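# Load two AA batteries into a remote's battery bay

## Task

Fit both AA batteries into the open battery compartment of the remote control. Each must face the correct polarity and be fully seated against its spring. The remote itself may be repositioned.

## Robot and tools

Robot: two arms, left_arm and right_arm, each with a two-finger gripper. Scene frame: origin at table-top height, midway between the nominal bases, about 5 to 10 cm in from the near table edge. +x points out over the table, +z points up, and left_arm sits on the +y side. Image left and right do not match arm names. Calibrated bases: left_arm at (+0.003, +0.322, +0.011) m, quat_wxyz (+1.000, +0.010, +0.017, -0.021); right_arm at (-0.001, -0.319, +0.012) m, quat_wxyz (+1.000, +0.007, 0, -0.002). Both are nearly aligned with the scene axes. Each arm reports its hand pose, velocities and targets in its own base frame. Fixed cameras and the table use the scene frame. Gripper axes: the fingers point along +z and close along y. end_effector_position is the spot between the finger pads, just under 1 cm behind the tips. Reported positions can be off by a few cm, more when the arm reaches far. Joint ranges (rad): waist -2.618 to 3.054, shoulder 0.000 to 3.142, elbow 0.000 to 3.142 (straight at 2.901), wrist pitch -1.571 to 1.571, wrist yaw -1.571 to 1.571, wrist roll -2.094 to 2.094.

execute_actions(actions, cameras): actions is a list of actions. Each action is a list of up to 15 rows, one row per 1/30 s step. A shorter action repeats its last row until 15 steps have run. A row is always 14 numbers in [-1, 1], ordered left_arm dx, dy, dz, rx, ry, rz, opening, then the same seven for right_arm. The first six numbers per arm are an offset, not a pose. They are measured from that arm's Hand target as it stood when the action began, along that arm's base axes. Every row in an action uses that same start point, so sending the same offset again moves the arm further. Scale: 1.0 equals 0.6 m for dx, dy, dz and 180 degrees for rotation. rx, ry, rz together form one rotation vector, turning about the Hand target position. A translation longer than 1.0 is shortened along its direction. Opening is absolute: +1 is fully open (pad gap about 87 mm), +0.5 about 69 mm, 0 about 43 mm, -0.5 about 18 mm, -1 closed. Sending six zeros re-requests the current Hand target. A 0 opening is a real command, so to leave a gripper alone, resend its present opening. cameras lists names, ["all"] or []. An empty actions list returns images plus status.

move(target, speed, blend, opening_speed, blocking, cameras): target is either one 14-number row as above or a list of up to 15 rows. Every row is an offset from the Hand targets at the start of the move, not from the previous row. The path runs in a straight line, turning the shorter way. speed is the top speed in m/s, from 0.002 to 2.9, default 0.25, with turns capped at twice that in rad/s. Give one value overall or one per target. blend, in m, rounds corners between listed targets; 0 means stop at each. opening_speed is the rate of opening change per second on the -1..+1 scale, at least 0.2. blocking=false returns after about 0.5 s while motion continues. A move lasts at most 10 s of path. It does not avoid obstacles or the other arm, and grippers lag and overshoot, more so when fast or stretched. The result adds a move: line giving the ending (done, off_target, moving, held, fault) and any limits (limits=paced means the pose was clipped; limits=held means steps were withheld). done means within 10 mm and 2 degrees, but it says nothing about contact.

wait(seconds 0 to 10): the scene runs while the last commands hold. stop(): brakes a running move. zoom_image(camera, region [x0, y0, x1, y1] in pixels, at most 504 wide and 504 high) magnifies the latest full image of cam_high, cam_low, cam_left_wrist or cam_right_wrist. Images are 672x504. finished_scene(scene): ends the current scene, given its number. It cannot be undone, and the goal must hold without the robot.

Result lines: Hand target is the last commanded pose after clipping; later offsets count from it. The gripper often stops short of it. Resending zeros asks again, and you can add the missing distance as an offset. Tool commands lists the present gripper commands. grip_measured gives finger position on the command scale, with up to about 1 mm of error. Joint positions ends with the gripper reading on a 0 (closed) to 1 (open) scale. Joint velocities may say within noise. Joint torques include gravity and carry offsets and noise. Numbers 1 to 3 wrap at ±28 N m. Step readings list some end_effector_position values during actions. Motor temperatures: MOTOR HOT appears at 75 °C. At 90 °C a fault folds that arm, which then stays idle. At 100 °C the arm goes limp.

Control notes: each step, orientation is clipped to within 40 degrees of the measured orientation. Friction and weight can leave the gripper low, short or tilted, and small commands may go nowhere or sideways. Check the pose after each move. To grasp, command about 0.04 below the grip_measured reading at first contact for full force, and less for a gentler hold. Pad force is about 20 N. A blocked arm keeps pushing until you command it back past its gripper. A faster move or a target deeper past contact hits harder.

Avoid: dropping parts or releasing them while moving; anything leaving the table; slamming or pressing hard; arm-to-arm contact, including closing on the other gripper; strain on wrist camera cables; the fixtures (bar under the bases, plate behind it, rail before the table, whose tops reach up to about 3 cm above the table); paths passing close to an arm's own base; and long stretched or stalled pushes that heat motors. Loose objects may occasionally get nudged.

Each tool is called as name(argument=value, ...), one argument or row to a line, values as JSON.

## Session

execute_actions(
  actions=[],
)

Scene clock: 0.00 s.
left_arm: end_effector_position=(+0.3757, +0.0089, +0.0515) grip_measured=+1.000 end_effector_quat_wxyz=(+0.594, +0.021, +0.803, +0.040) | right_arm: end_effector_position=(+0.3722, +0.0086, +0.0364) grip_measured=+0.976 end_effector_quat_wxyz=(+0.546, +0.010, +0.838, -0.023)
Joint positions: left_arm=[-0.006 1.554 0.302 0.957 -0.044 0.079 1] | right_arm=[0.077 1.535 0.366 0.75 0.119 0.023 0.988]
Joint velocities: within noise
Joint torques (N m): no reading
Motor temperatures (°C): left_arm=[20 21 21 21 20 21 23] | right_arm=[19 20 22 22 22 22 20]
Heat: left arm: 23 °C; right arm: 22 °C.
Hand target: left_arm +0.3794, +0.0097, +0.0591; +0.604, +0.019, +0.796, +0.040 | right_arm +0.3725, +0.0093, +0.0369; +0.545, +0.009, +0.838, -0.022
Tool commands: left_gripper/opening=+1.0 right_gripper/opening=+1.0

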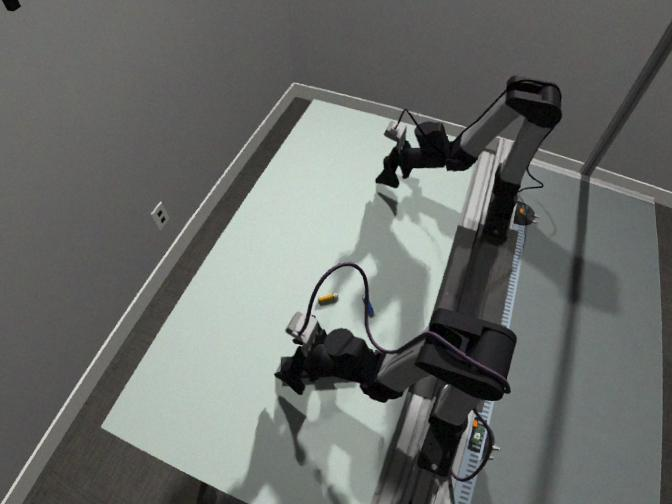

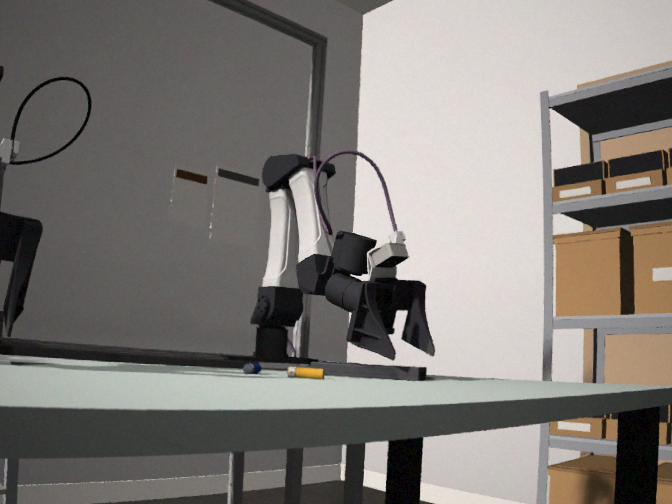

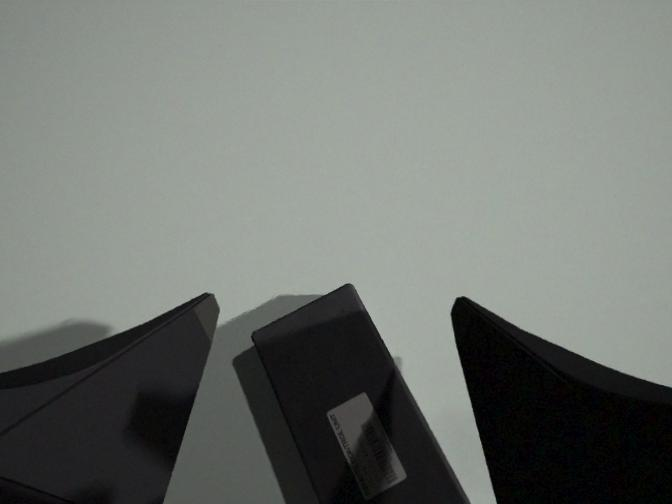

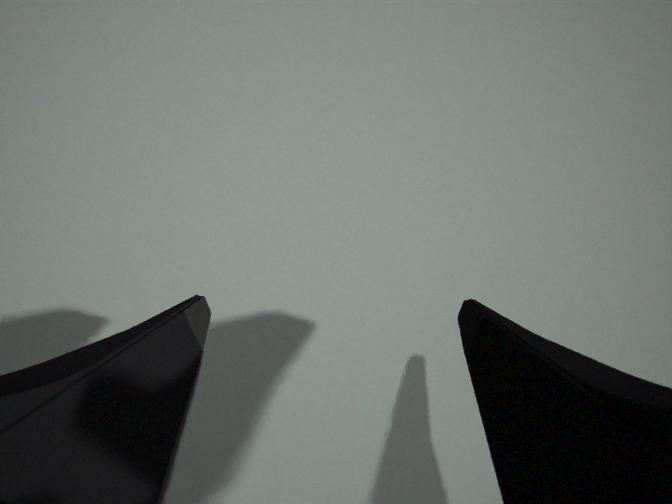

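move(
  target=[-0.1,0,0.25,0,0,0,1,0,0.0,0.15,0,0,0,1],
  cameras=["all"],
)

zoom_image(
  camera="cam_high",
  region=[230, 220, 430, 400],
)

zoom_image(
  camera="cam_left_wrist",
  region=[150, 150, 500, 504],
)

Scene clock: 2.00 s.
left_arm: end_effector_position=(+0.3148, +0.0093, +0.1906) grip_measured=+1.000 end_effector_quat_wxyz=(+0.589, +0.021, +0.807, +0.039) | right_arm: end_effector_position=(+0.3690, +0.0084, +0.1161) grip_measured=+0.976 end_effector_quat_wxyz=(+0.537, +0.009, +0.843, -0.023)
Joint positions: left_arm=[-0.006 0.809 0.575 -0.075 -0.044 0.079 1] | right_arm=[0.077 1.227 0.567 0.222 0.119 0.023 0.988]
Joint torques (N m): left_arm=[0.06 -1.39 12.14 2.31 -0.1 0.08] | right_arm=[0.01 -4.07 9.65 1.94 0 0.14]
Heat: left arm: 23 °C; right arm: 23 °C.
Hand target: left_arm +0.3194, +0.0097, +0.2092; +0.604, +0.019, +0.795, +0.040 | right_arm +0.3725, +0.0092, +0.1268; +0.545, +0.009, +0.838, -0.022
Off the commanded pose: left_arm 0.019 m, 2 deg | right_arm 0.011 m, 1 deg.
move: off_target (left_arm, right_arm)
camera_calibration:
cam_left_wrist: T_world_to_cam=[[0.0212295, -0.995523, -0.0921034, 0.0187569], [-0.925541, 0.0152659, -0.37834, 0.385144], [0.378052, 0.0932775, -0.921073, 0.203493], [0, 0, 0, 1]] pos_world=[0.279137, -0.006188, 0.334875]
cam_right_wrist: T_world_to_cam=[[-0.0235569, -0.999018, 0.0375263, 0.0112797], [-0.96691, 0.0132296, -0.254776, 0.407724], [0.254029, -0.0422862, -0.966272, 0.157582], [0, 0, 0, 1]] pos_world=[0.354467, 0.0125381, 0.255722]

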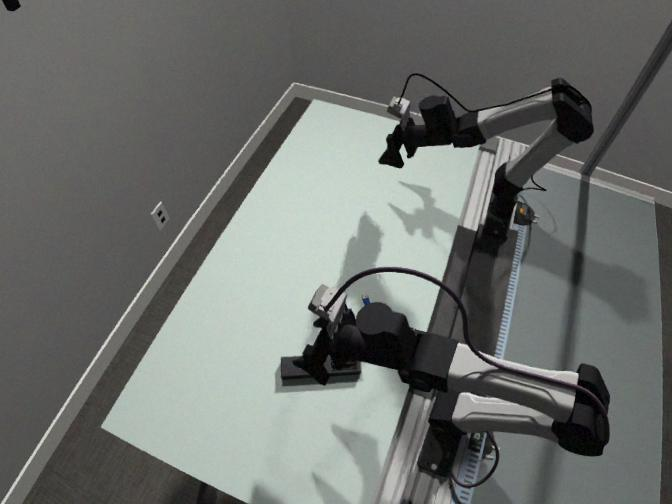

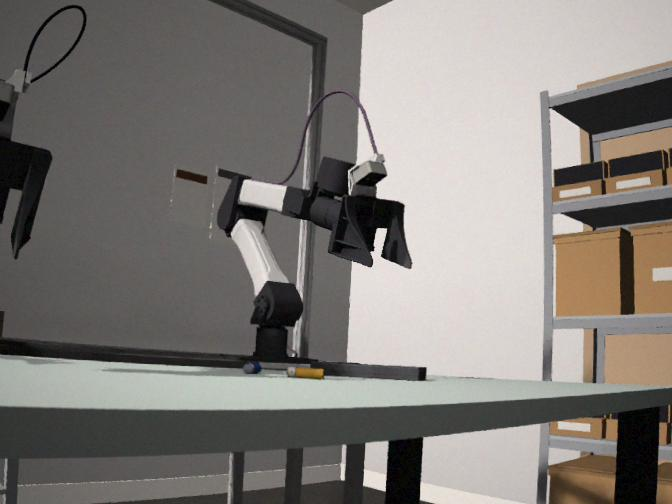

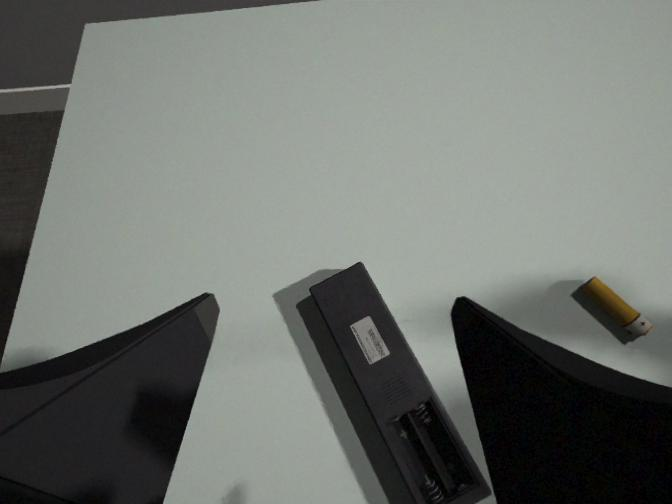

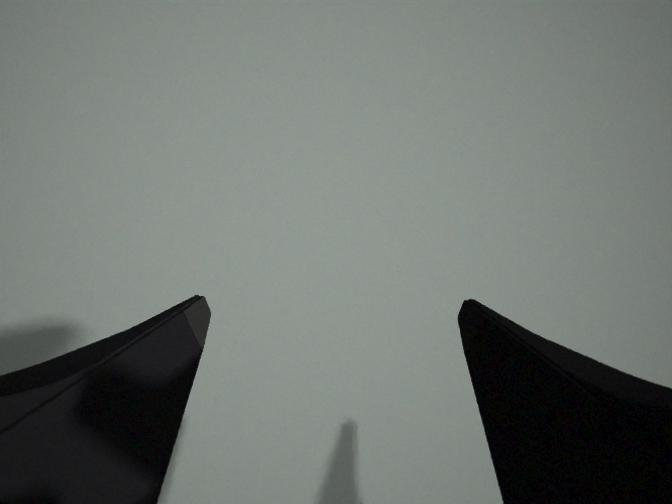

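Scaled by 2.520 from the camera's 672x504 image, which has a finer 960x720 frame.

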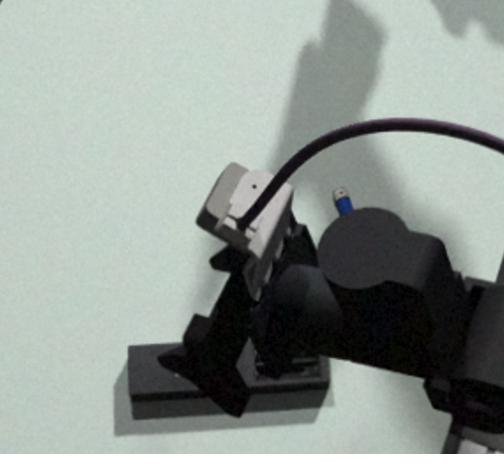

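Scaled by 1.424 from the camera's 672x504 image, which has a finer 960x720 frame.

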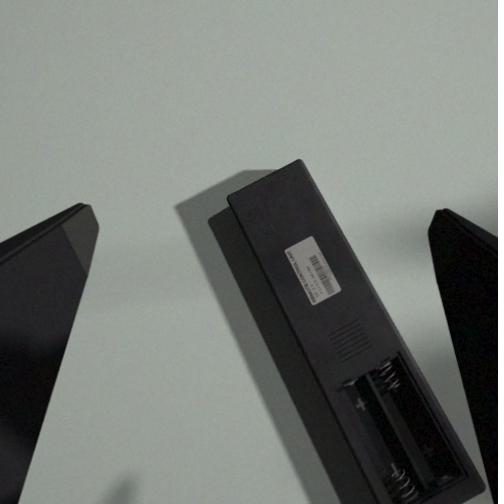

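move(
  target=[-0.15,-0.15,0.12,0,0,0,1,0.0,0.0,0,0,0,0,1],
  cameras=["cam_high","cam_left_wrist"],
)

zoom_image(
  camera="cam_left_wrist",
  region=[130, 180, 430, 480],
)

zoom_image(
  camera="cam_high",
  region=[230, 260, 430, 410],
)

Scene clock: 6.33 s.
left_arm: end_effector_position=(+0.2293, -0.0802, +0.2673) grip_measured=+1.000 end_effector_quat_wxyz=(+0.595, +0.034, +0.802, +0.050) | right_arm: end_effector_position=(+0.3690, +0.0084, +0.1160) grip_measured=+0.976 end_effector_quat_wxyz=(+0.537, +0.009, +0.843, -0.023)
Joint positions: left_arm=[-0.897 0.721 0.902 -0.652 -0.883 -0.247 1] | right_arm=[0.077 1.227 0.567 0.222 0.119 0.023 0.988]
Joint torques (N m): left_arm=[-0.43 0.25 11.07 1.88 -0.45 -0.06] | right_arm=[0.16 -4.1 9.61 1.97 0.05 0.15]
Heat: left arm: 23 °C; right arm: 25 °C.
Hand target: left_arm +0.2294, -0.0803, +0.2812; +0.604, +0.019, +0.796, +0.040 | right_arm +0.3725, +0.0092, +0.1268; +0.545, +0.009, +0.838, -0.022
Off the commanded pose: left_arm 0.014 m, 2 deg | right_arm 0.011 m, 1 deg.
move: off_target (left_arm, right_arm)
camera_calibration:
cam_left_wrist: T_world_to_cam=[[0.0136614, -0.992048, -0.125115, -0.0506338], [-0.919229, 0.0367799, -0.392003, 0.340295], [0.393487, 0.120365, -0.911417, 0.310821], [0, 0, 0, 1]] pos_world=[0.191196, -0.100159, 0.410349]
Images, in order (width x height): cam_high 672x504, cam_left_wrist 672x504.

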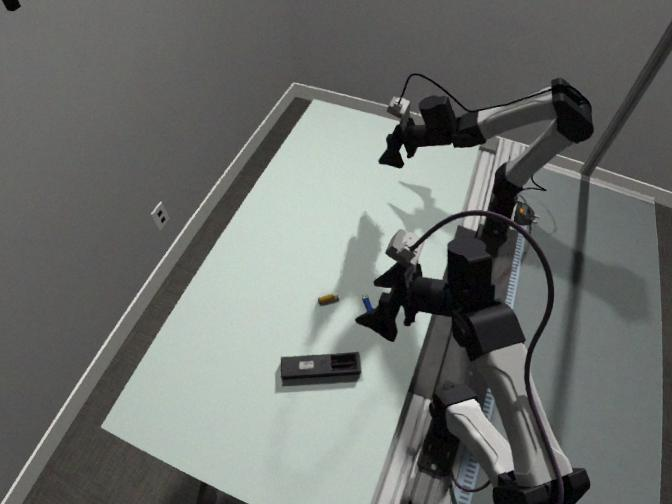

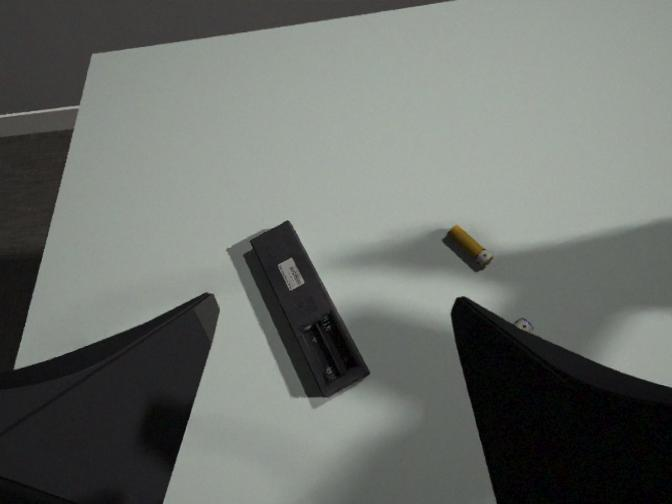

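Scaled by 1.680 from the camera's 672x504 image, which has a finer 960x720 frame.

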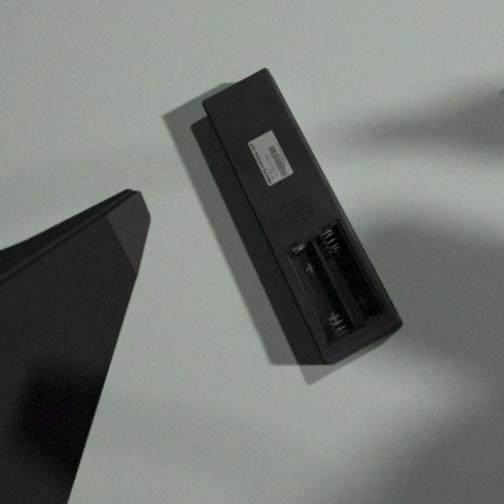

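Scaled by 2.520 from the camera's 672x504 image, which has a finer 960x720 frame.

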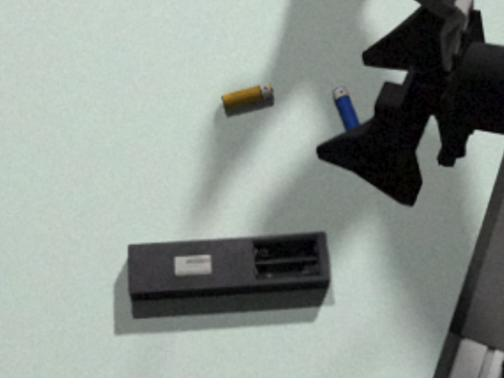

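move(
  target=[-0.06,0.1,-0.25,0,0,0,1,0.0,0.0,0,0,0,0,1],
  cameras=["cam_high","cam_left_wrist"],
)

zoom_image(
  camera="cam_left_wrist",
  region=[280, 250, 480, 450],
)

zoom_image(
  camera="cam_high",
  region=[280, 260, 430, 390],
)

Scene clock: 9.77 s.
left_arm: end_effector_position=(+0.1934, -0.0215, +0.1339) grip_measured=+1.000 end_effector_quat_wxyz=(+0.605, +0.016, +0.795, +0.037) | right_arm: end_effector_position=(+0.3690, +0.0084, +0.1160) grip_measured=+0.976 end_effector_quat_wxyz=(+0.537, +0.009, +0.843, -0.023)
Joint positions: left_arm=[-0.724 0.049 0.305 -0.62 -0.731 -0.168 1] | right_arm=[0.077 1.227 0.567 0.222 0.119 0.023 0.988]
Joint torques (N m): left_arm=[0.51 1.74 6.46 2.04 -0.16 0.2] | right_arm=[0.06 -4.1 9.61 1.93 0.04 0.16]
Heat: left arm: 23 °C; right arm: 26 °C.
Hand target: left_arm +0.1934, -0.0203, +0.1312; +0.604, +0.019, +0.795, +0.040 | right_arm +0.3725, +0.0092, +0.1268; +0.545, +0.009, +0.838, -0.022
Off the commanded pose: left_arm 0.003 m, 1 deg | right_arm 0.011 m, 1 deg.
move: off_target (right_arm)
camera_calibration:
cam_left_wrist: T_world_to_cam=[[0.02827, -0.996359, -0.0804277, -0.0174823], [-0.908975, 0.0078522, -0.416776, 0.253573], [0.41589, 0.084889, -0.905444, 0.190327], [0, 0, 0, 1]] pos_world=[0.151831, -0.0355664, 0.276607]
Images, in order (width x height): cam_high 672x504, cam_left_wrist 672x504.

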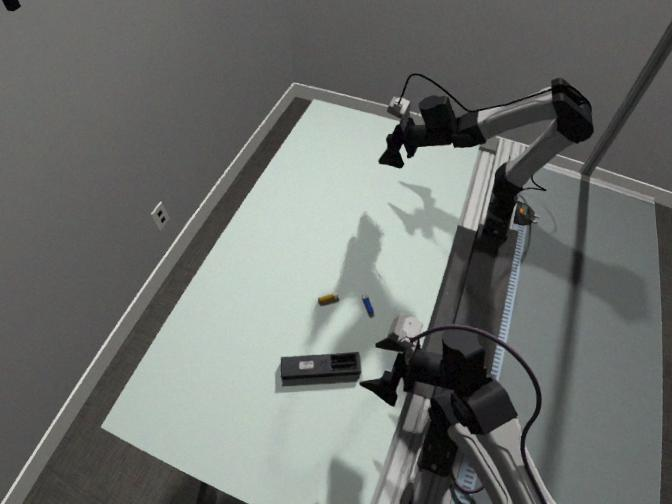

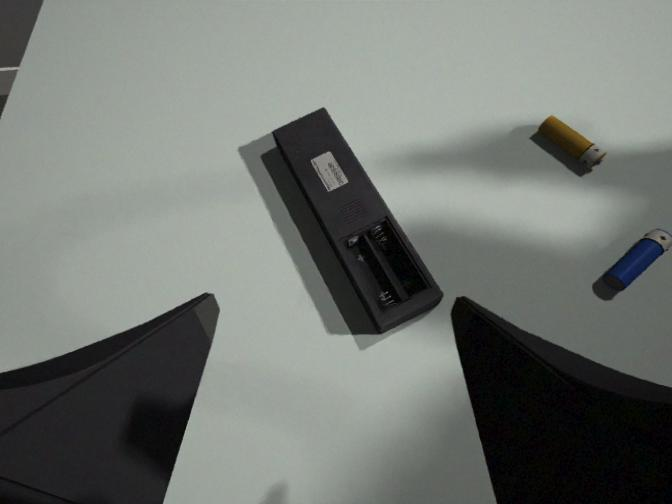

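Scaled by 2.520 from the camera's 672x504 image, which has a finer 960x720 frame.

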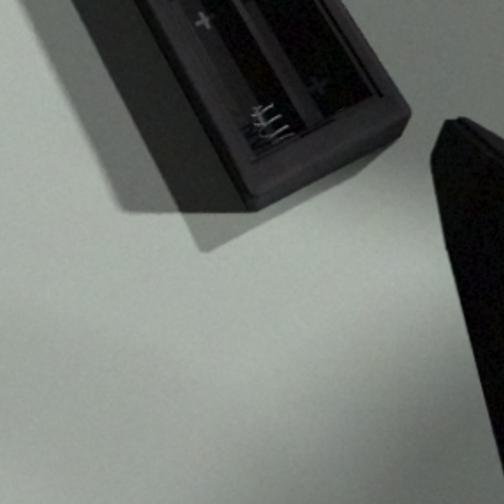

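Scaled by 3.360 from the camera's 672x504 image, which has a finer 960x720 frame.

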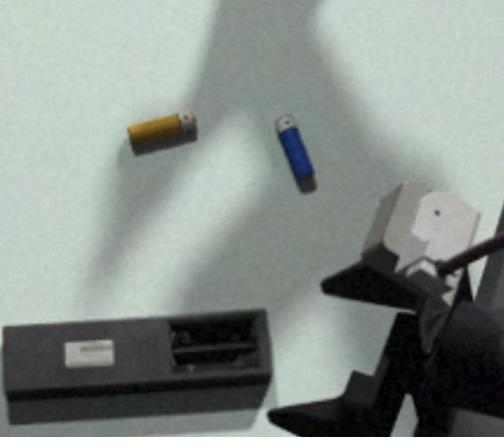

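zoom_image(
  camera="cam_left_wrist",
  region=[320, 200, 450, 330],
)

zoom_image(
  camera="cam_left_wrist",
  region=[520, 100, 672, 310],
)

Scaled by 3.877 from the camera's 672x504 image, which has a finer 960x720 frame.

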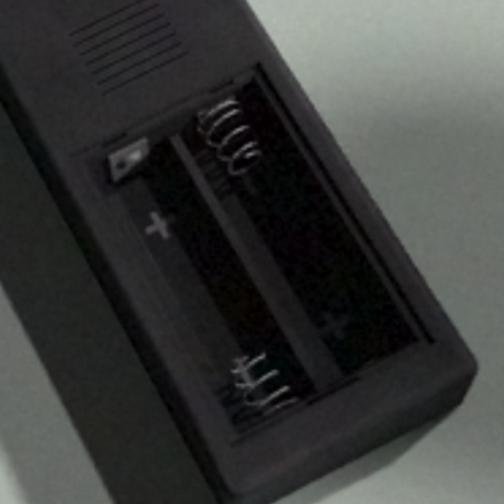

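Scaled by 2.400 from the camera's 672x504 image, which has a finer 960x720 frame.

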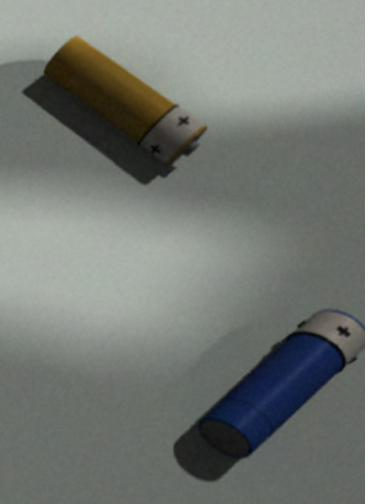

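move(
  target=[0.3027,-0.3012,-0.05,-0.179,0.384,0.2137,0,0.0,0.0,0,0,0,0,1],
  cameras=["cam_high","cam_left_wrist","cam_low"],
)

Scene clock: 16.80 s.
left_arm: end_effector_position=(+0.3725, -0.2009, +0.0971) grip_measured=+0.000 end_effector_quat_wxyz=(+0.003, -0.352, +0.936, +0.003) | right_arm: end_effector_position=(+0.3690, +0.0084, +0.1160) grip_measured=+0.976 end_effector_quat_wxyz=(+0.537, +0.009, +0.843, -0.023)
Joint positions: left_arm=[-0.409 2.266 2.147 -1.452 -0.007 -1.129 0.5] | right_arm=[0.077 1.227 0.567 0.222 0.119 0.023 0.988]
Joint torques (N m): left_arm=[0.44 -10.85 9.88 0.1 -0.07 -0.06] | right_arm=[0.01 -4.08 9.61 1.98 0.02 0.13]
Motor temperatures (°C): left_arm=[20 22 24 23 20 21 23] | right_arm=[19 21 28 26 22 22 20]
Heat: left arm: 24 °C; right arm: 28 °C.
Hand target: left_arm +0.3750, -0.2010, +0.1012; +0.000, -0.362, +0.932, +0.000 | right_arm +0.3725, +0.0092, +0.1268; +0.545, +0.009, +0.838, -0.022
Off the commanded pose: left_arm 0.005 m, 1 deg | right_arm 0.011 m, 1 deg.
move: off_target (right_arm)
camera_calibration:
cam_left_wrist: T_world_to_cam=[[0.658896, -0.752125, -0.0128437, -0.396562], [-0.481543, -0.434848, 0.760936, 0.0399525], [-0.577903, -0.495192, -0.6487, 0.326467], [0, 0, 0, 1]] pos_world=[0.469198, -0.119227, 0.176285]
Images, in order (width x height): cam_high 672x504, cam_low 672x504, cam_left_wrist 672x504.

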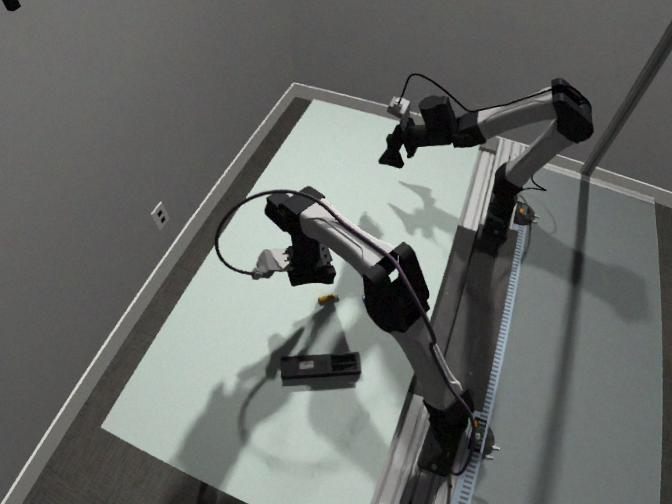

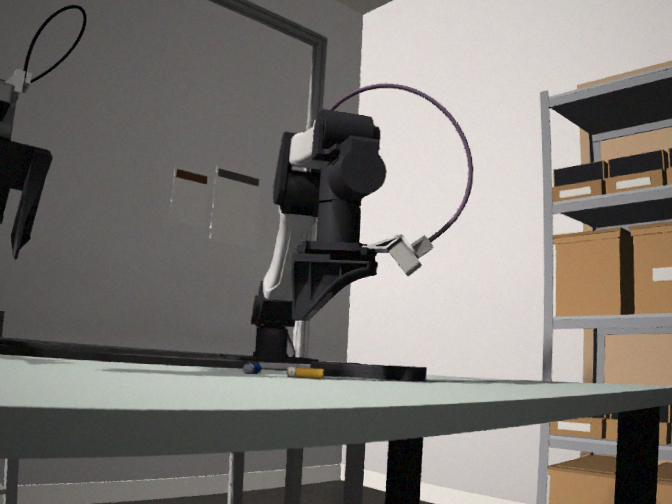

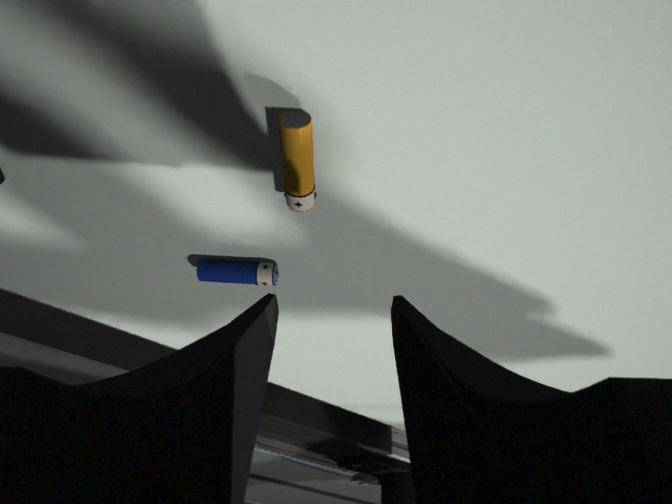

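move(
  target=[-0.037,0.012,-0.1,0,0,0,0,0.0,0.0,0,0,0,0,1],
  cameras=["cam_left_wrist"],
)

Scene clock: 18.80 s.
left_arm: end_effector_position=(+0.3516, -0.1924, +0.0305) grip_measured=+0.000 end_effector_quat_wxyz=(-0.010, -0.354, +0.935, +0.013) | right_arm: end_effector_position=(+0.3690, +0.0084, +0.1160) grip_measured=+0.976 end_effector_quat_wxyz=(+0.537, +0.009, +0.843, -0.023)
Joint positions: left_arm=[-0.409 2.207 1.783 -1.179 -0.005 -1.133 0.5] | right_arm=[0.077 1.227 0.567 0.222 0.119 0.023 0.988]
Joint torques (N m): left_arm=[0.02 -15.04 5.19 0.34 -0.08 -0.09] | right_arm=[-0.08 -3.96 9.63 1.97 0 0.15]
Heat: left arm: 24 °C; right arm: 29 °C.
Hand target: left_arm +0.3528, -0.1939, +0.0412; +0.000, -0.362, +0.932, +0.000 | right_arm +0.3725, +0.0092, +0.1268; +0.545, +0.009, +0.838, -0.022
Off the commanded pose: left_arm 0.011 m, 2 deg | right_arm 0.011 m, 1 deg.
move: off_target (left_arm, right_arm)
camera_calibration:
cam_left_wrist: T_world_to_cam=[[0.660966, -0.749284, -0.0411926, -0.37666], [-0.456346, -0.44492, 0.77058, 0.0731106], [-0.595711, -0.49053, -0.63601, 0.282248], [0, 0, 0, 1]] pos_world=[0.450462, -0.111246, 0.107659]
Images, in order (width x height): cam_left_wrist 672x504.

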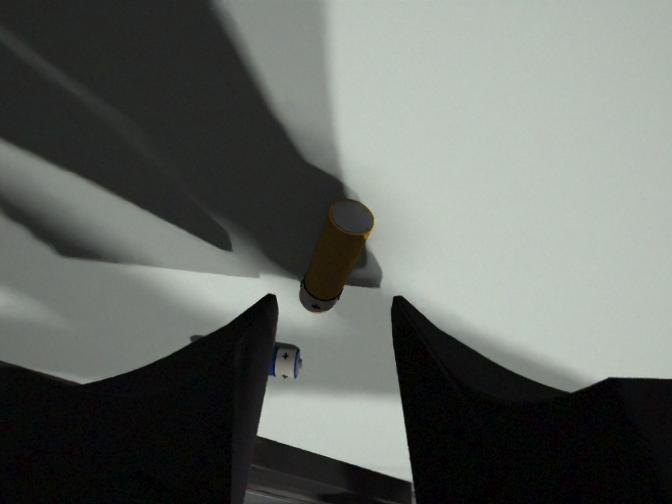

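wait(
  seconds=0.3,
  cameras=["cam_high","cam_low","cam_left_wrist"],
)

zoom_image(
  camera="cam_high",
  region=[280, 260, 430, 390],
)

zoom_image(
  camera="cam_low",
  region=[200, 280, 400, 430],
)

Scene clock: 22.10 s.
left_arm: end_effector_position=(+0.3517, -0.1925, +0.0305) grip_measured=+0.000 end_effector_quat_wxyz=(-0.010, -0.354, +0.935, +0.013) | right_arm: end_effector_position=(+0.3690, +0.0084, +0.1160) grip_measured=+0.976 end_effector_quat_wxyz=(+0.537, +0.009, +0.843, -0.023)
Joint positions: left_arm=[-0.409 2.207 1.783 -1.178 -0.005 -1.133 0.5] | right_arm=[0.077 1.227 0.567 0.222 0.119 0.023 0.988]
Joint torques (N m): left_arm=[0.01 -15.05 5.24 0.35 -0.08 -0.06] | right_arm=[-0.05 -3.96 9.61 1.96 0 0.18]
Heat: left arm: 25 °C; right arm: 30 °C.
Hand target: left_arm +0.3528, -0.1939, +0.0412; +0.000, -0.362, +0.932, +0.000 | right_arm +0.3725, +0.0092, +0.1268; +0.545, +0.009, +0.838, -0.022
Tool commands: left_gripper/opening=+0.0 right_gripper/opening=+1.0
Off the commanded pose: left_arm 0.011 m, 2 deg | right_arm 0.011 m, 1 deg.
wait: 0.30 s; at rest from the start
camera_calibration:
cam_left_wrist: T_world_to_cam=[[0.661007, -0.749269, -0.0407989, -0.376785], [-0.456675, -0.444832, 0.770436, 0.0733294], [-0.595413, -0.490632, -0.63621, 0.282183], [0, 0, 0, 1]] pos_world=[0.450561, -0.111246, 0.10766]
Images, in order (width x height): cam_high 672x504, cam_low 672x504, cam_left_wrist 672x504.

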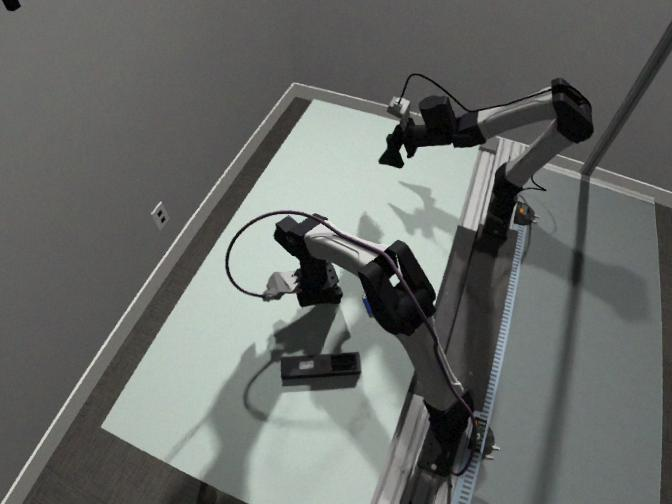

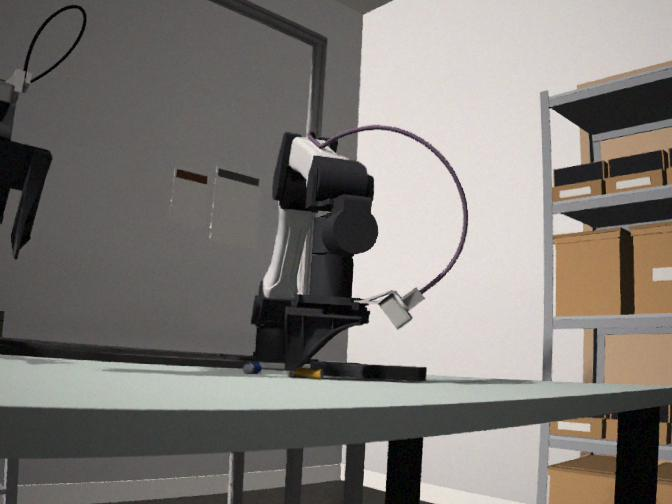

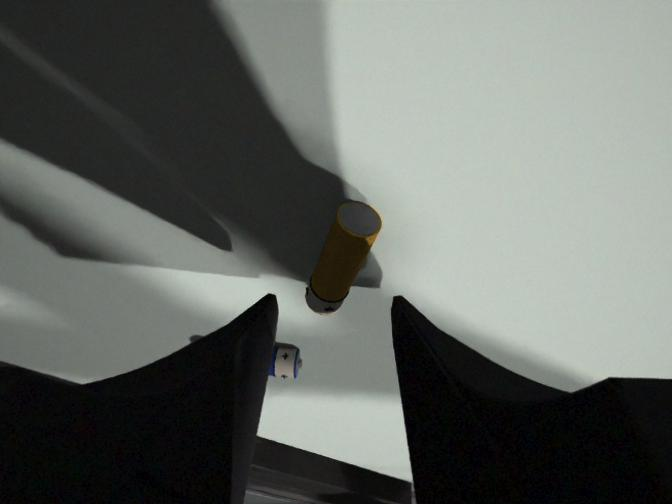

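Scaled by 3.360 from the camera's 672x504 image, which has a finer 960x720 frame.

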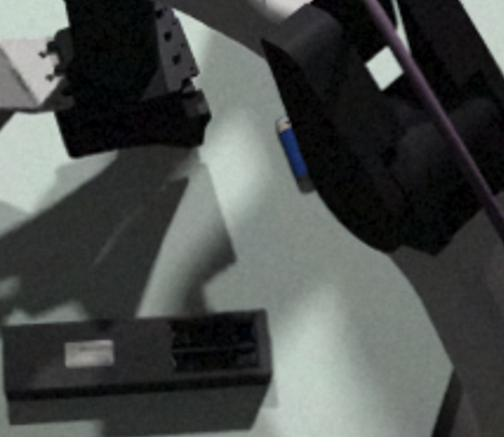

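Scaled by 2.520 from the camera's 672x504 image, which has a finer 960x720 frame.

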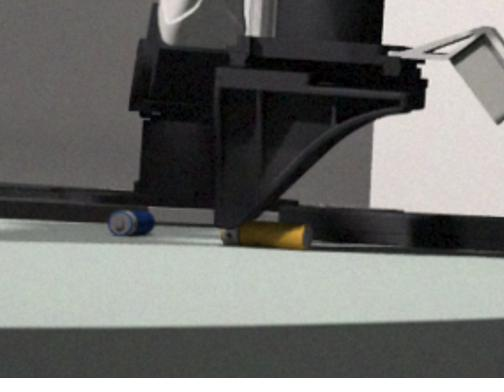

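wait(
  seconds=1,
  cameras=["cam_left_wrist"],
)

Scene clock: 23.30 s.
left_arm: end_effector_position=(+0.3517, -0.1925, +0.0305) grip_measured=+0.000 end_effector_quat_wxyz=(-0.010, -0.354, +0.935, +0.013) | right_arm: end_effector_position=(+0.3690, +0.0084, +0.1160) grip_measured=+0.976 end_effector_quat_wxyz=(+0.537, +0.009, +0.843, -0.023)
Joint positions: left_arm=[-0.409 2.207 1.783 -1.178 -0.005 -1.133 0.5] | right_arm=[0.077 1.227 0.567 0.222 0.119 0.023 0.988]
Joint torques (N m): left_arm=[0.06 -15.09 5.26 0.38 -0.07 -0.08] | right_arm=[0.05 -4.01 9.61 1.93 0.05 0.13]
Heat: left arm: 26 °C; right arm: 30 °C.
Hand target: left_arm +0.3528, -0.1939, +0.0412; +0.000, -0.362, +0.932, +0.000 | right_arm +0.3725, +0.0092, +0.1268; +0.545, +0.009, +0.838, -0.022
Tool commands: left_gripper/opening=+0.0 right_gripper/opening=+1.0
Off the commanded pose: left_arm 0.011 m, 2 deg | right_arm 0.011 m, 1 deg.
wait: 1.00 s; at rest from the start
camera_calibration:
cam_left_wrist: T_world_to_cam=[[0.661007, -0.749269, -0.0407989, -0.376785], [-0.456675, -0.444832, 0.770436, 0.0733294], [-0.595413, -0.490632, -0.63621, 0.282183], [0, 0, 0, 1]] pos_world=[0.450561, -0.111246, 0.10766]
Images, in order (width x height): cam_left_wrist 672x504.

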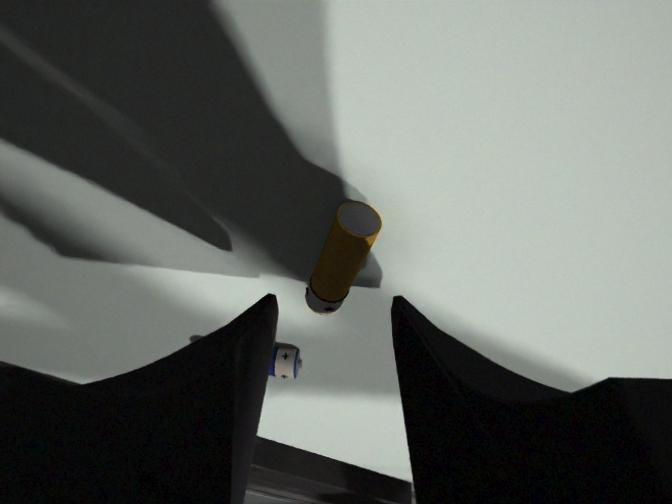

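move(
  target=[-0.006,-0.01,-0.03,0,0,-0.08,0,0.0,0.0,0,0,0,0,1],
  cameras=["cam_left_wrist"],
  speed=0.1,
)

zoom_image(
  camera="cam_left_wrist",
  region=[210, 200, 460, 400],
)

Scene clock: 26.73 s.
left_arm: end_effector_position=(+0.3521, -0.1986, +0.0296) grip_measured=+0.000 end_effector_quat_wxyz=(+0.006, -0.249, +0.968, -0.001) | right_arm: end_effector_position=(+0.3690, +0.0084, +0.1160) grip_measured=+0.976 end_effector_quat_wxyz=(+0.537, +0.009, +0.843, -0.023)
Joint positions: left_arm=[-0.433 2.207 1.783 -1.136 -0.005 -0.937 0.5] | right_arm=[0.077 1.227 0.567 0.222 0.119 0.023 0.988]
Joint torques (N m): left_arm=[-0.38 -10.47 5.65 0.48 -0.05 0.18] | right_arm=[-0.06 -4.08 9.52 1.96 0.05 0.12]
Motor temperatures (°C): left_arm=[20 28 25 22 20 21 23] | right_arm=[19 22 31 28 22 22 20]
Heat: left arm: 28 °C; right arm: 31 °C.
Hand target: left_arm +0.3493, -0.1998, +0.0232; +0.000, -0.242, +0.970, +0.000 | right_arm +0.3725, +0.0092, +0.1268; +0.545, +0.009, +0.838, -0.022
Off the commanded pose: left_arm 0.007 m, 1 deg | right_arm 0.011 m, 1 deg.
move: off_target (right_arm)
camera_calibration:
cam_left_wrist: T_world_to_cam=[[0.482508, -0.875882, -0.00410372, -0.345035], [-0.569197, -0.317115, 0.758586, 0.13678], [-0.665733, -0.363688, -0.65156, 0.329155], [0, 0, 0, 1]] pos_world=[0.463466, -0.139126, 0.109289]
Images, in order (width x height): cam_left_wrist 672x504.

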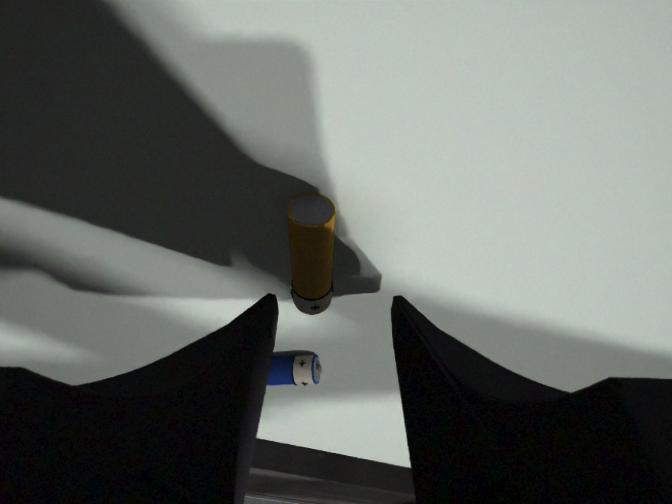

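Scaled by 2.016 from the camera's 672x504 image, which has a finer 960x720 frame.

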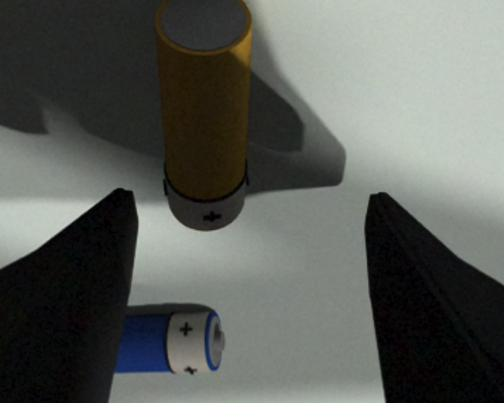

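move(
  target=[-0.005,0.0145,-0.035,0,0,0,0,0.0,0.0,0,0,0,0,1],
  cameras=["cam_left_wrist"],
  speed=0.1,
)

zoom_image(
  camera="cam_left_wrist",
  region=[210, 200, 460, 400],
)

Scene clock: 28.53 s.
left_arm: end_effector_position=(+0.3461, -0.1979, +0.0179) grip_measured=+0.000 end_effector_quat_wxyz=(-0.006, -0.244, +0.970, -0.014) | right_arm: end_effector_position=(+0.3690, +0.0084, +0.1160) grip_measured=+0.976 end_effector_quat_wxyz=(+0.537, +0.009, +0.843, -0.023)
Joint positions: left_arm=[-0.424 2.2 1.718 -1.081 0.029 -0.917 0.5] | right_arm=[0.077 1.227 0.567 0.222 0.119 0.023 0.988]
Joint torques (N m): left_arm=[0.13 -10.02 2.85 0.86 -0.44 0.14] | right_arm=[0.08 -4.03 9.47 1.96 0.04 0.14]
Heat: left arm: 28 °C; right arm: 31 °C.
Hand target: left_arm +0.3462, -0.1911, +0.0022; +0.000, -0.242, +0.970, +0.000 | right_arm +0.3725, +0.0092, +0.1268; +0.545, +0.009, +0.838, -0.022
Off the commanded pose: left_arm 0.017 m, 2 deg | right_arm 0.011 m, 1 deg.
move: off_target (left_arm, right_arm)
camera_calibration:
cam_left_wrist: T_world_to_cam=[[0.472597, -0.881163, 0.0142775, -0.339472], [-0.560234, -0.287887, 0.776697, 0.144885], [-0.680286, -0.375064, -0.629712, 0.320326], [0, 0, 0, 1]] pos_world=[0.459517, -0.137277, 0.0940281]
Images, in order (width x height): cam_left_wrist 672x504.

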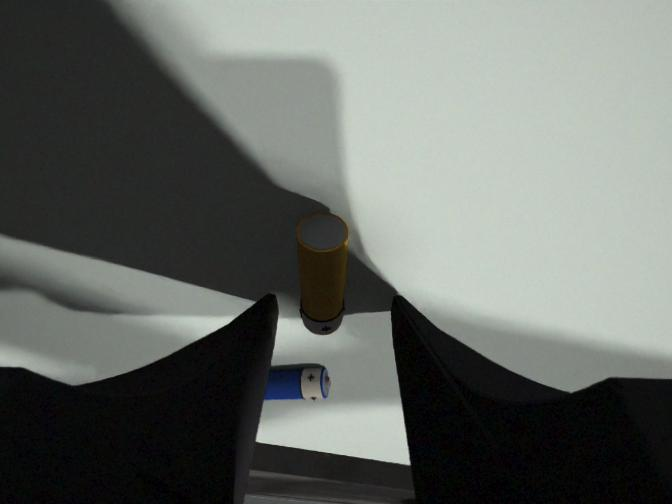

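Scaled by 2.016 from the camera's 672x504 image, which has a finer 960x720 frame.

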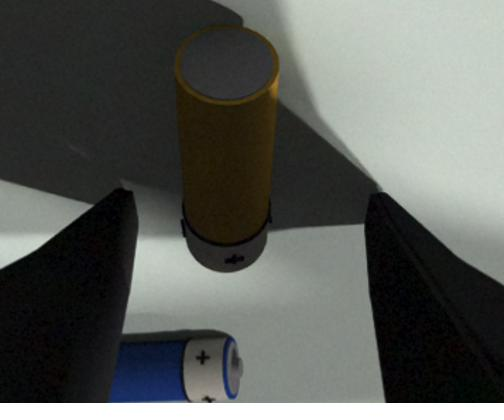

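move(
  target=[0.002,0.0,-0.025,0,0,0,0,0.0,0.0,0,0,0,0,1],
  cameras=["cam_left_wrist","cam_low"],
  speed=0.1,
)

zoom_image(
  camera="cam_left_wrist",
  region=[210, 200, 460, 400],
)

zoom_image(
  camera="cam_low",
  region=[230, 330, 370, 400],
)

Scene clock: 29.80 s.
left_arm: end_effector_position=(+0.3461, -0.1977, +0.0167) grip_measured=+0.000 end_effector_quat_wxyz=(-0.006, -0.244, +0.970, -0.022) | right_arm: end_effector_position=(+0.3690, +0.0084, +0.1160) grip_measured=+0.976 end_effector_quat_wxyz=(+0.537, +0.009, +0.843, -0.023)
Joint positions: left_arm=[-0.418 2.192 1.699 -1.061 0.042 -0.911 0.5] | right_arm=[0.077 1.227 0.567 0.222 0.119 0.023 0.988]
Joint torques (N m): left_arm=[-0.24 -7.46 2.03 1.13 -0.61 0.12] | right_arm=[-0.06 -3.95 9.68 1.94 0.02 0.16]
Heat: left arm: 28 °C; right arm: 31 °C.
Hand target: left_arm +0.3474, -0.1911, -0.0128; +0.000, -0.242, +0.970, +0.000 | right_arm +0.3725, +0.0092, +0.1268; +0.545, +0.009, +0.838, -0.022
Off the commanded pose: left_arm 0.030 m, 3 deg | right_arm 0.011 m, 1 deg.
move: off_target (left_arm, right_arm)
camera_calibration:
cam_left_wrist: T_world_to_cam=[[0.472411, -0.880893, 0.029237, -0.33943], [-0.562488, -0.275784, 0.779455, 0.148989], [-0.678554, -0.384669, -0.625775, 0.317079], [0, 0, 0, 1]] pos_world=[0.45931, -0.135942, 0.0922135]
Images, in order (width x height): cam_low 672x504, cam_left_wrist 672x504.

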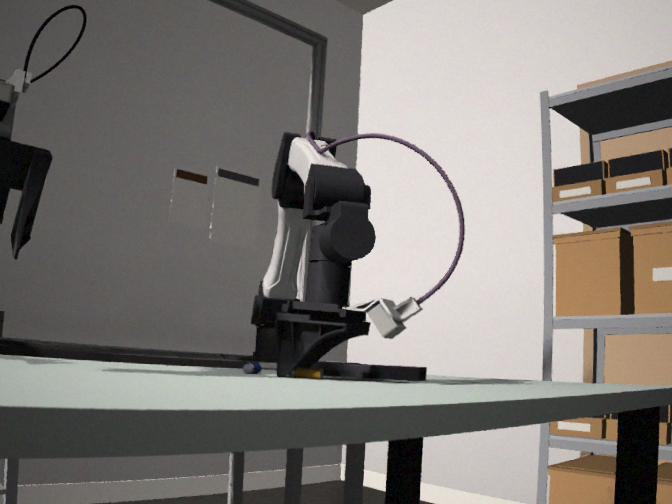

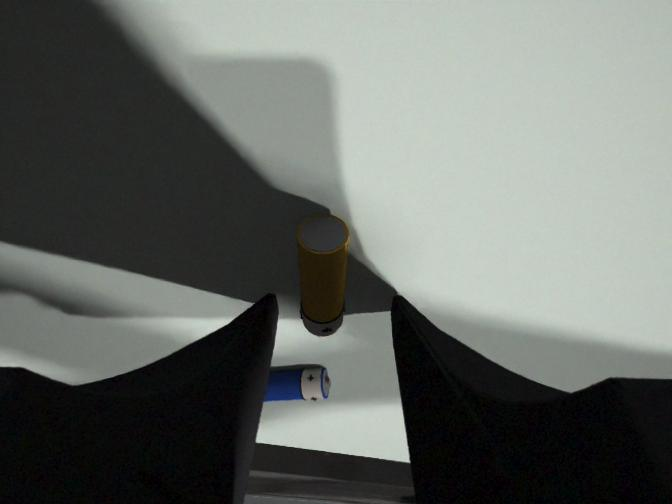

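Scaled by 2.016 from the camera's 672x504 image, which has a finer 960x720 frame.

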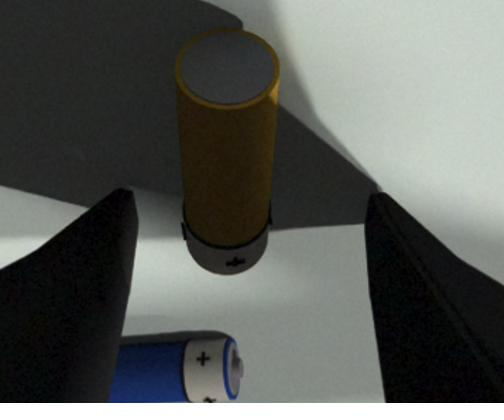

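Scaled by 3.600 from the camera's 672x504 image, which has a finer 960x720 frame.

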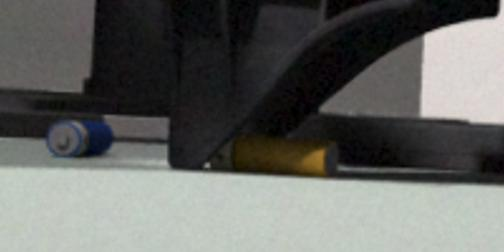

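move(
  target=[0.002,0.008,0.05,0,0,0,0,0.0,0.0,0,0,0,0,1],
  speed=0.1,
)

Scene clock: 31.00 s.
left_arm: end_effector_position=(+0.3471, -0.1958, +0.0184) grip_measured=+0.000 end_effector_quat_wxyz=(-0.005, -0.243, +0.970, -0.020) | right_arm: end_effector_position=(+0.3690, +0.0084, +0.1160) grip_measured=+0.976 end_effector_quat_wxyz=(+0.537, +0.009, +0.843, -0.023)
Joint positions: left_arm=[-0.414 2.19 1.704 -1.067 0.038 -0.907 0.5] | right_arm=[0.077 1.227 0.567 0.222 0.119 0.023 0.988]
Joint torques (N m): left_arm=[0.42 -10.7 7.58 0.16 -0.56 0.19] | right_arm=[-0.03 -4.05 9.65 1.94 0.03 0.14]
Heat: left arm: 28 °C; right arm: 32 °C.
Hand target: left_arm +0.3485, -0.1863, +0.0172; +0.000, -0.242, +0.970, +0.001 | right_arm +0.3725, +0.0092, +0.1268; +0.545, +0.009, +0.838, -0.022
Off the commanded pose: left_arm 0.010 m, 2 deg | right_arm 0.011 m, 1 deg.
move: off_target (right_arm)

Up 1.7 mm. Close gently.

move(
  target=[0,0,0,0,0,0,-0.62,0.0,0.0,0,0,0,0,1],
  opening_speed=0.4,
  cameras=["cam_left_wrist"],
)

zoom_image(
  camera="cam_left_wrist",
  region=[210, 200, 460, 400],
)

Scene clock: 33.20 s.
left_arm: end_effector_position=(+0.3471, -0.1958, +0.0184) grip_measured=-0.578 end_effector_quat_wxyz=(-0.005, -0.243, +0.970, -0.020) | right_arm: end_effector_position=(+0.3690, +0.0084, +0.1160) grip_measured=+0.976 end_effector_quat_wxyz=(+0.537, +0.009, +0.843, -0.023)
Joint positions: left_arm=[-0.414 2.19 1.704 -1.067 0.038 -0.907 0.211] | right_arm=[0.077 1.227 0.567 0.222 0.119 0.023 0.988]
Joint torques (N m): left_arm=[0.4 -10.62 7.77 0.16 -0.58 0.17] | right_arm=[0.06 -4.03 9.58 1.97 0.02 0.14]
Heat: left arm: 29 °C; right arm: 32 °C.
Hand target: left_arm +0.3485, -0.1863, +0.0172; +0.000, -0.242, +0.970, +0.000 | right_arm +0.3725, +0.0092, +0.1268; +0.545, +0.009, +0.838, -0.022
Off the commanded pose: left_arm 0.010 m, 2 deg | right_arm 0.011 m, 1 deg.
move: off_target (right_arm)
camera_calibration:
cam_left_wrist: T_world_to_cam=[[0.471734, -0.881319, 0.0272785, -0.338027], [-0.564342, -0.27801, 0.777321, 0.148989], [-0.677484, -0.382084, -0.628512, 0.319664], [0, 0, 0, 1]] pos_world=[0.460107, -0.134351, 0.0943211]
Images, in order (width x height): cam_left_wrist 672x504.

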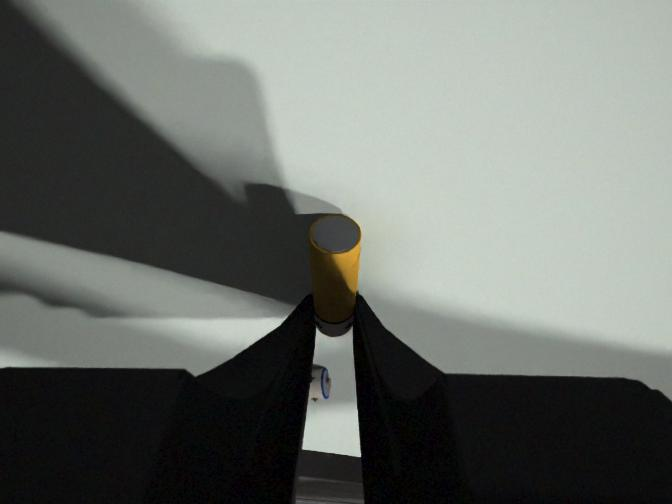

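Scaled by 2.016 from the camera's 672x504 image, which has a finer 960x720 frame.

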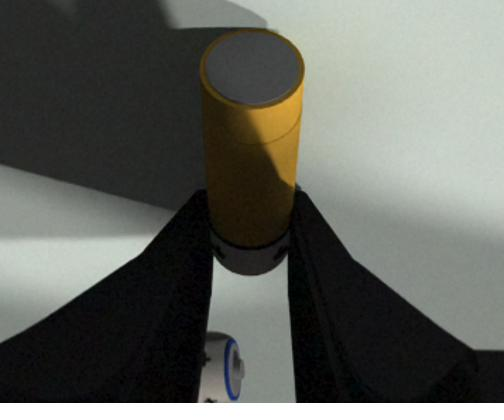

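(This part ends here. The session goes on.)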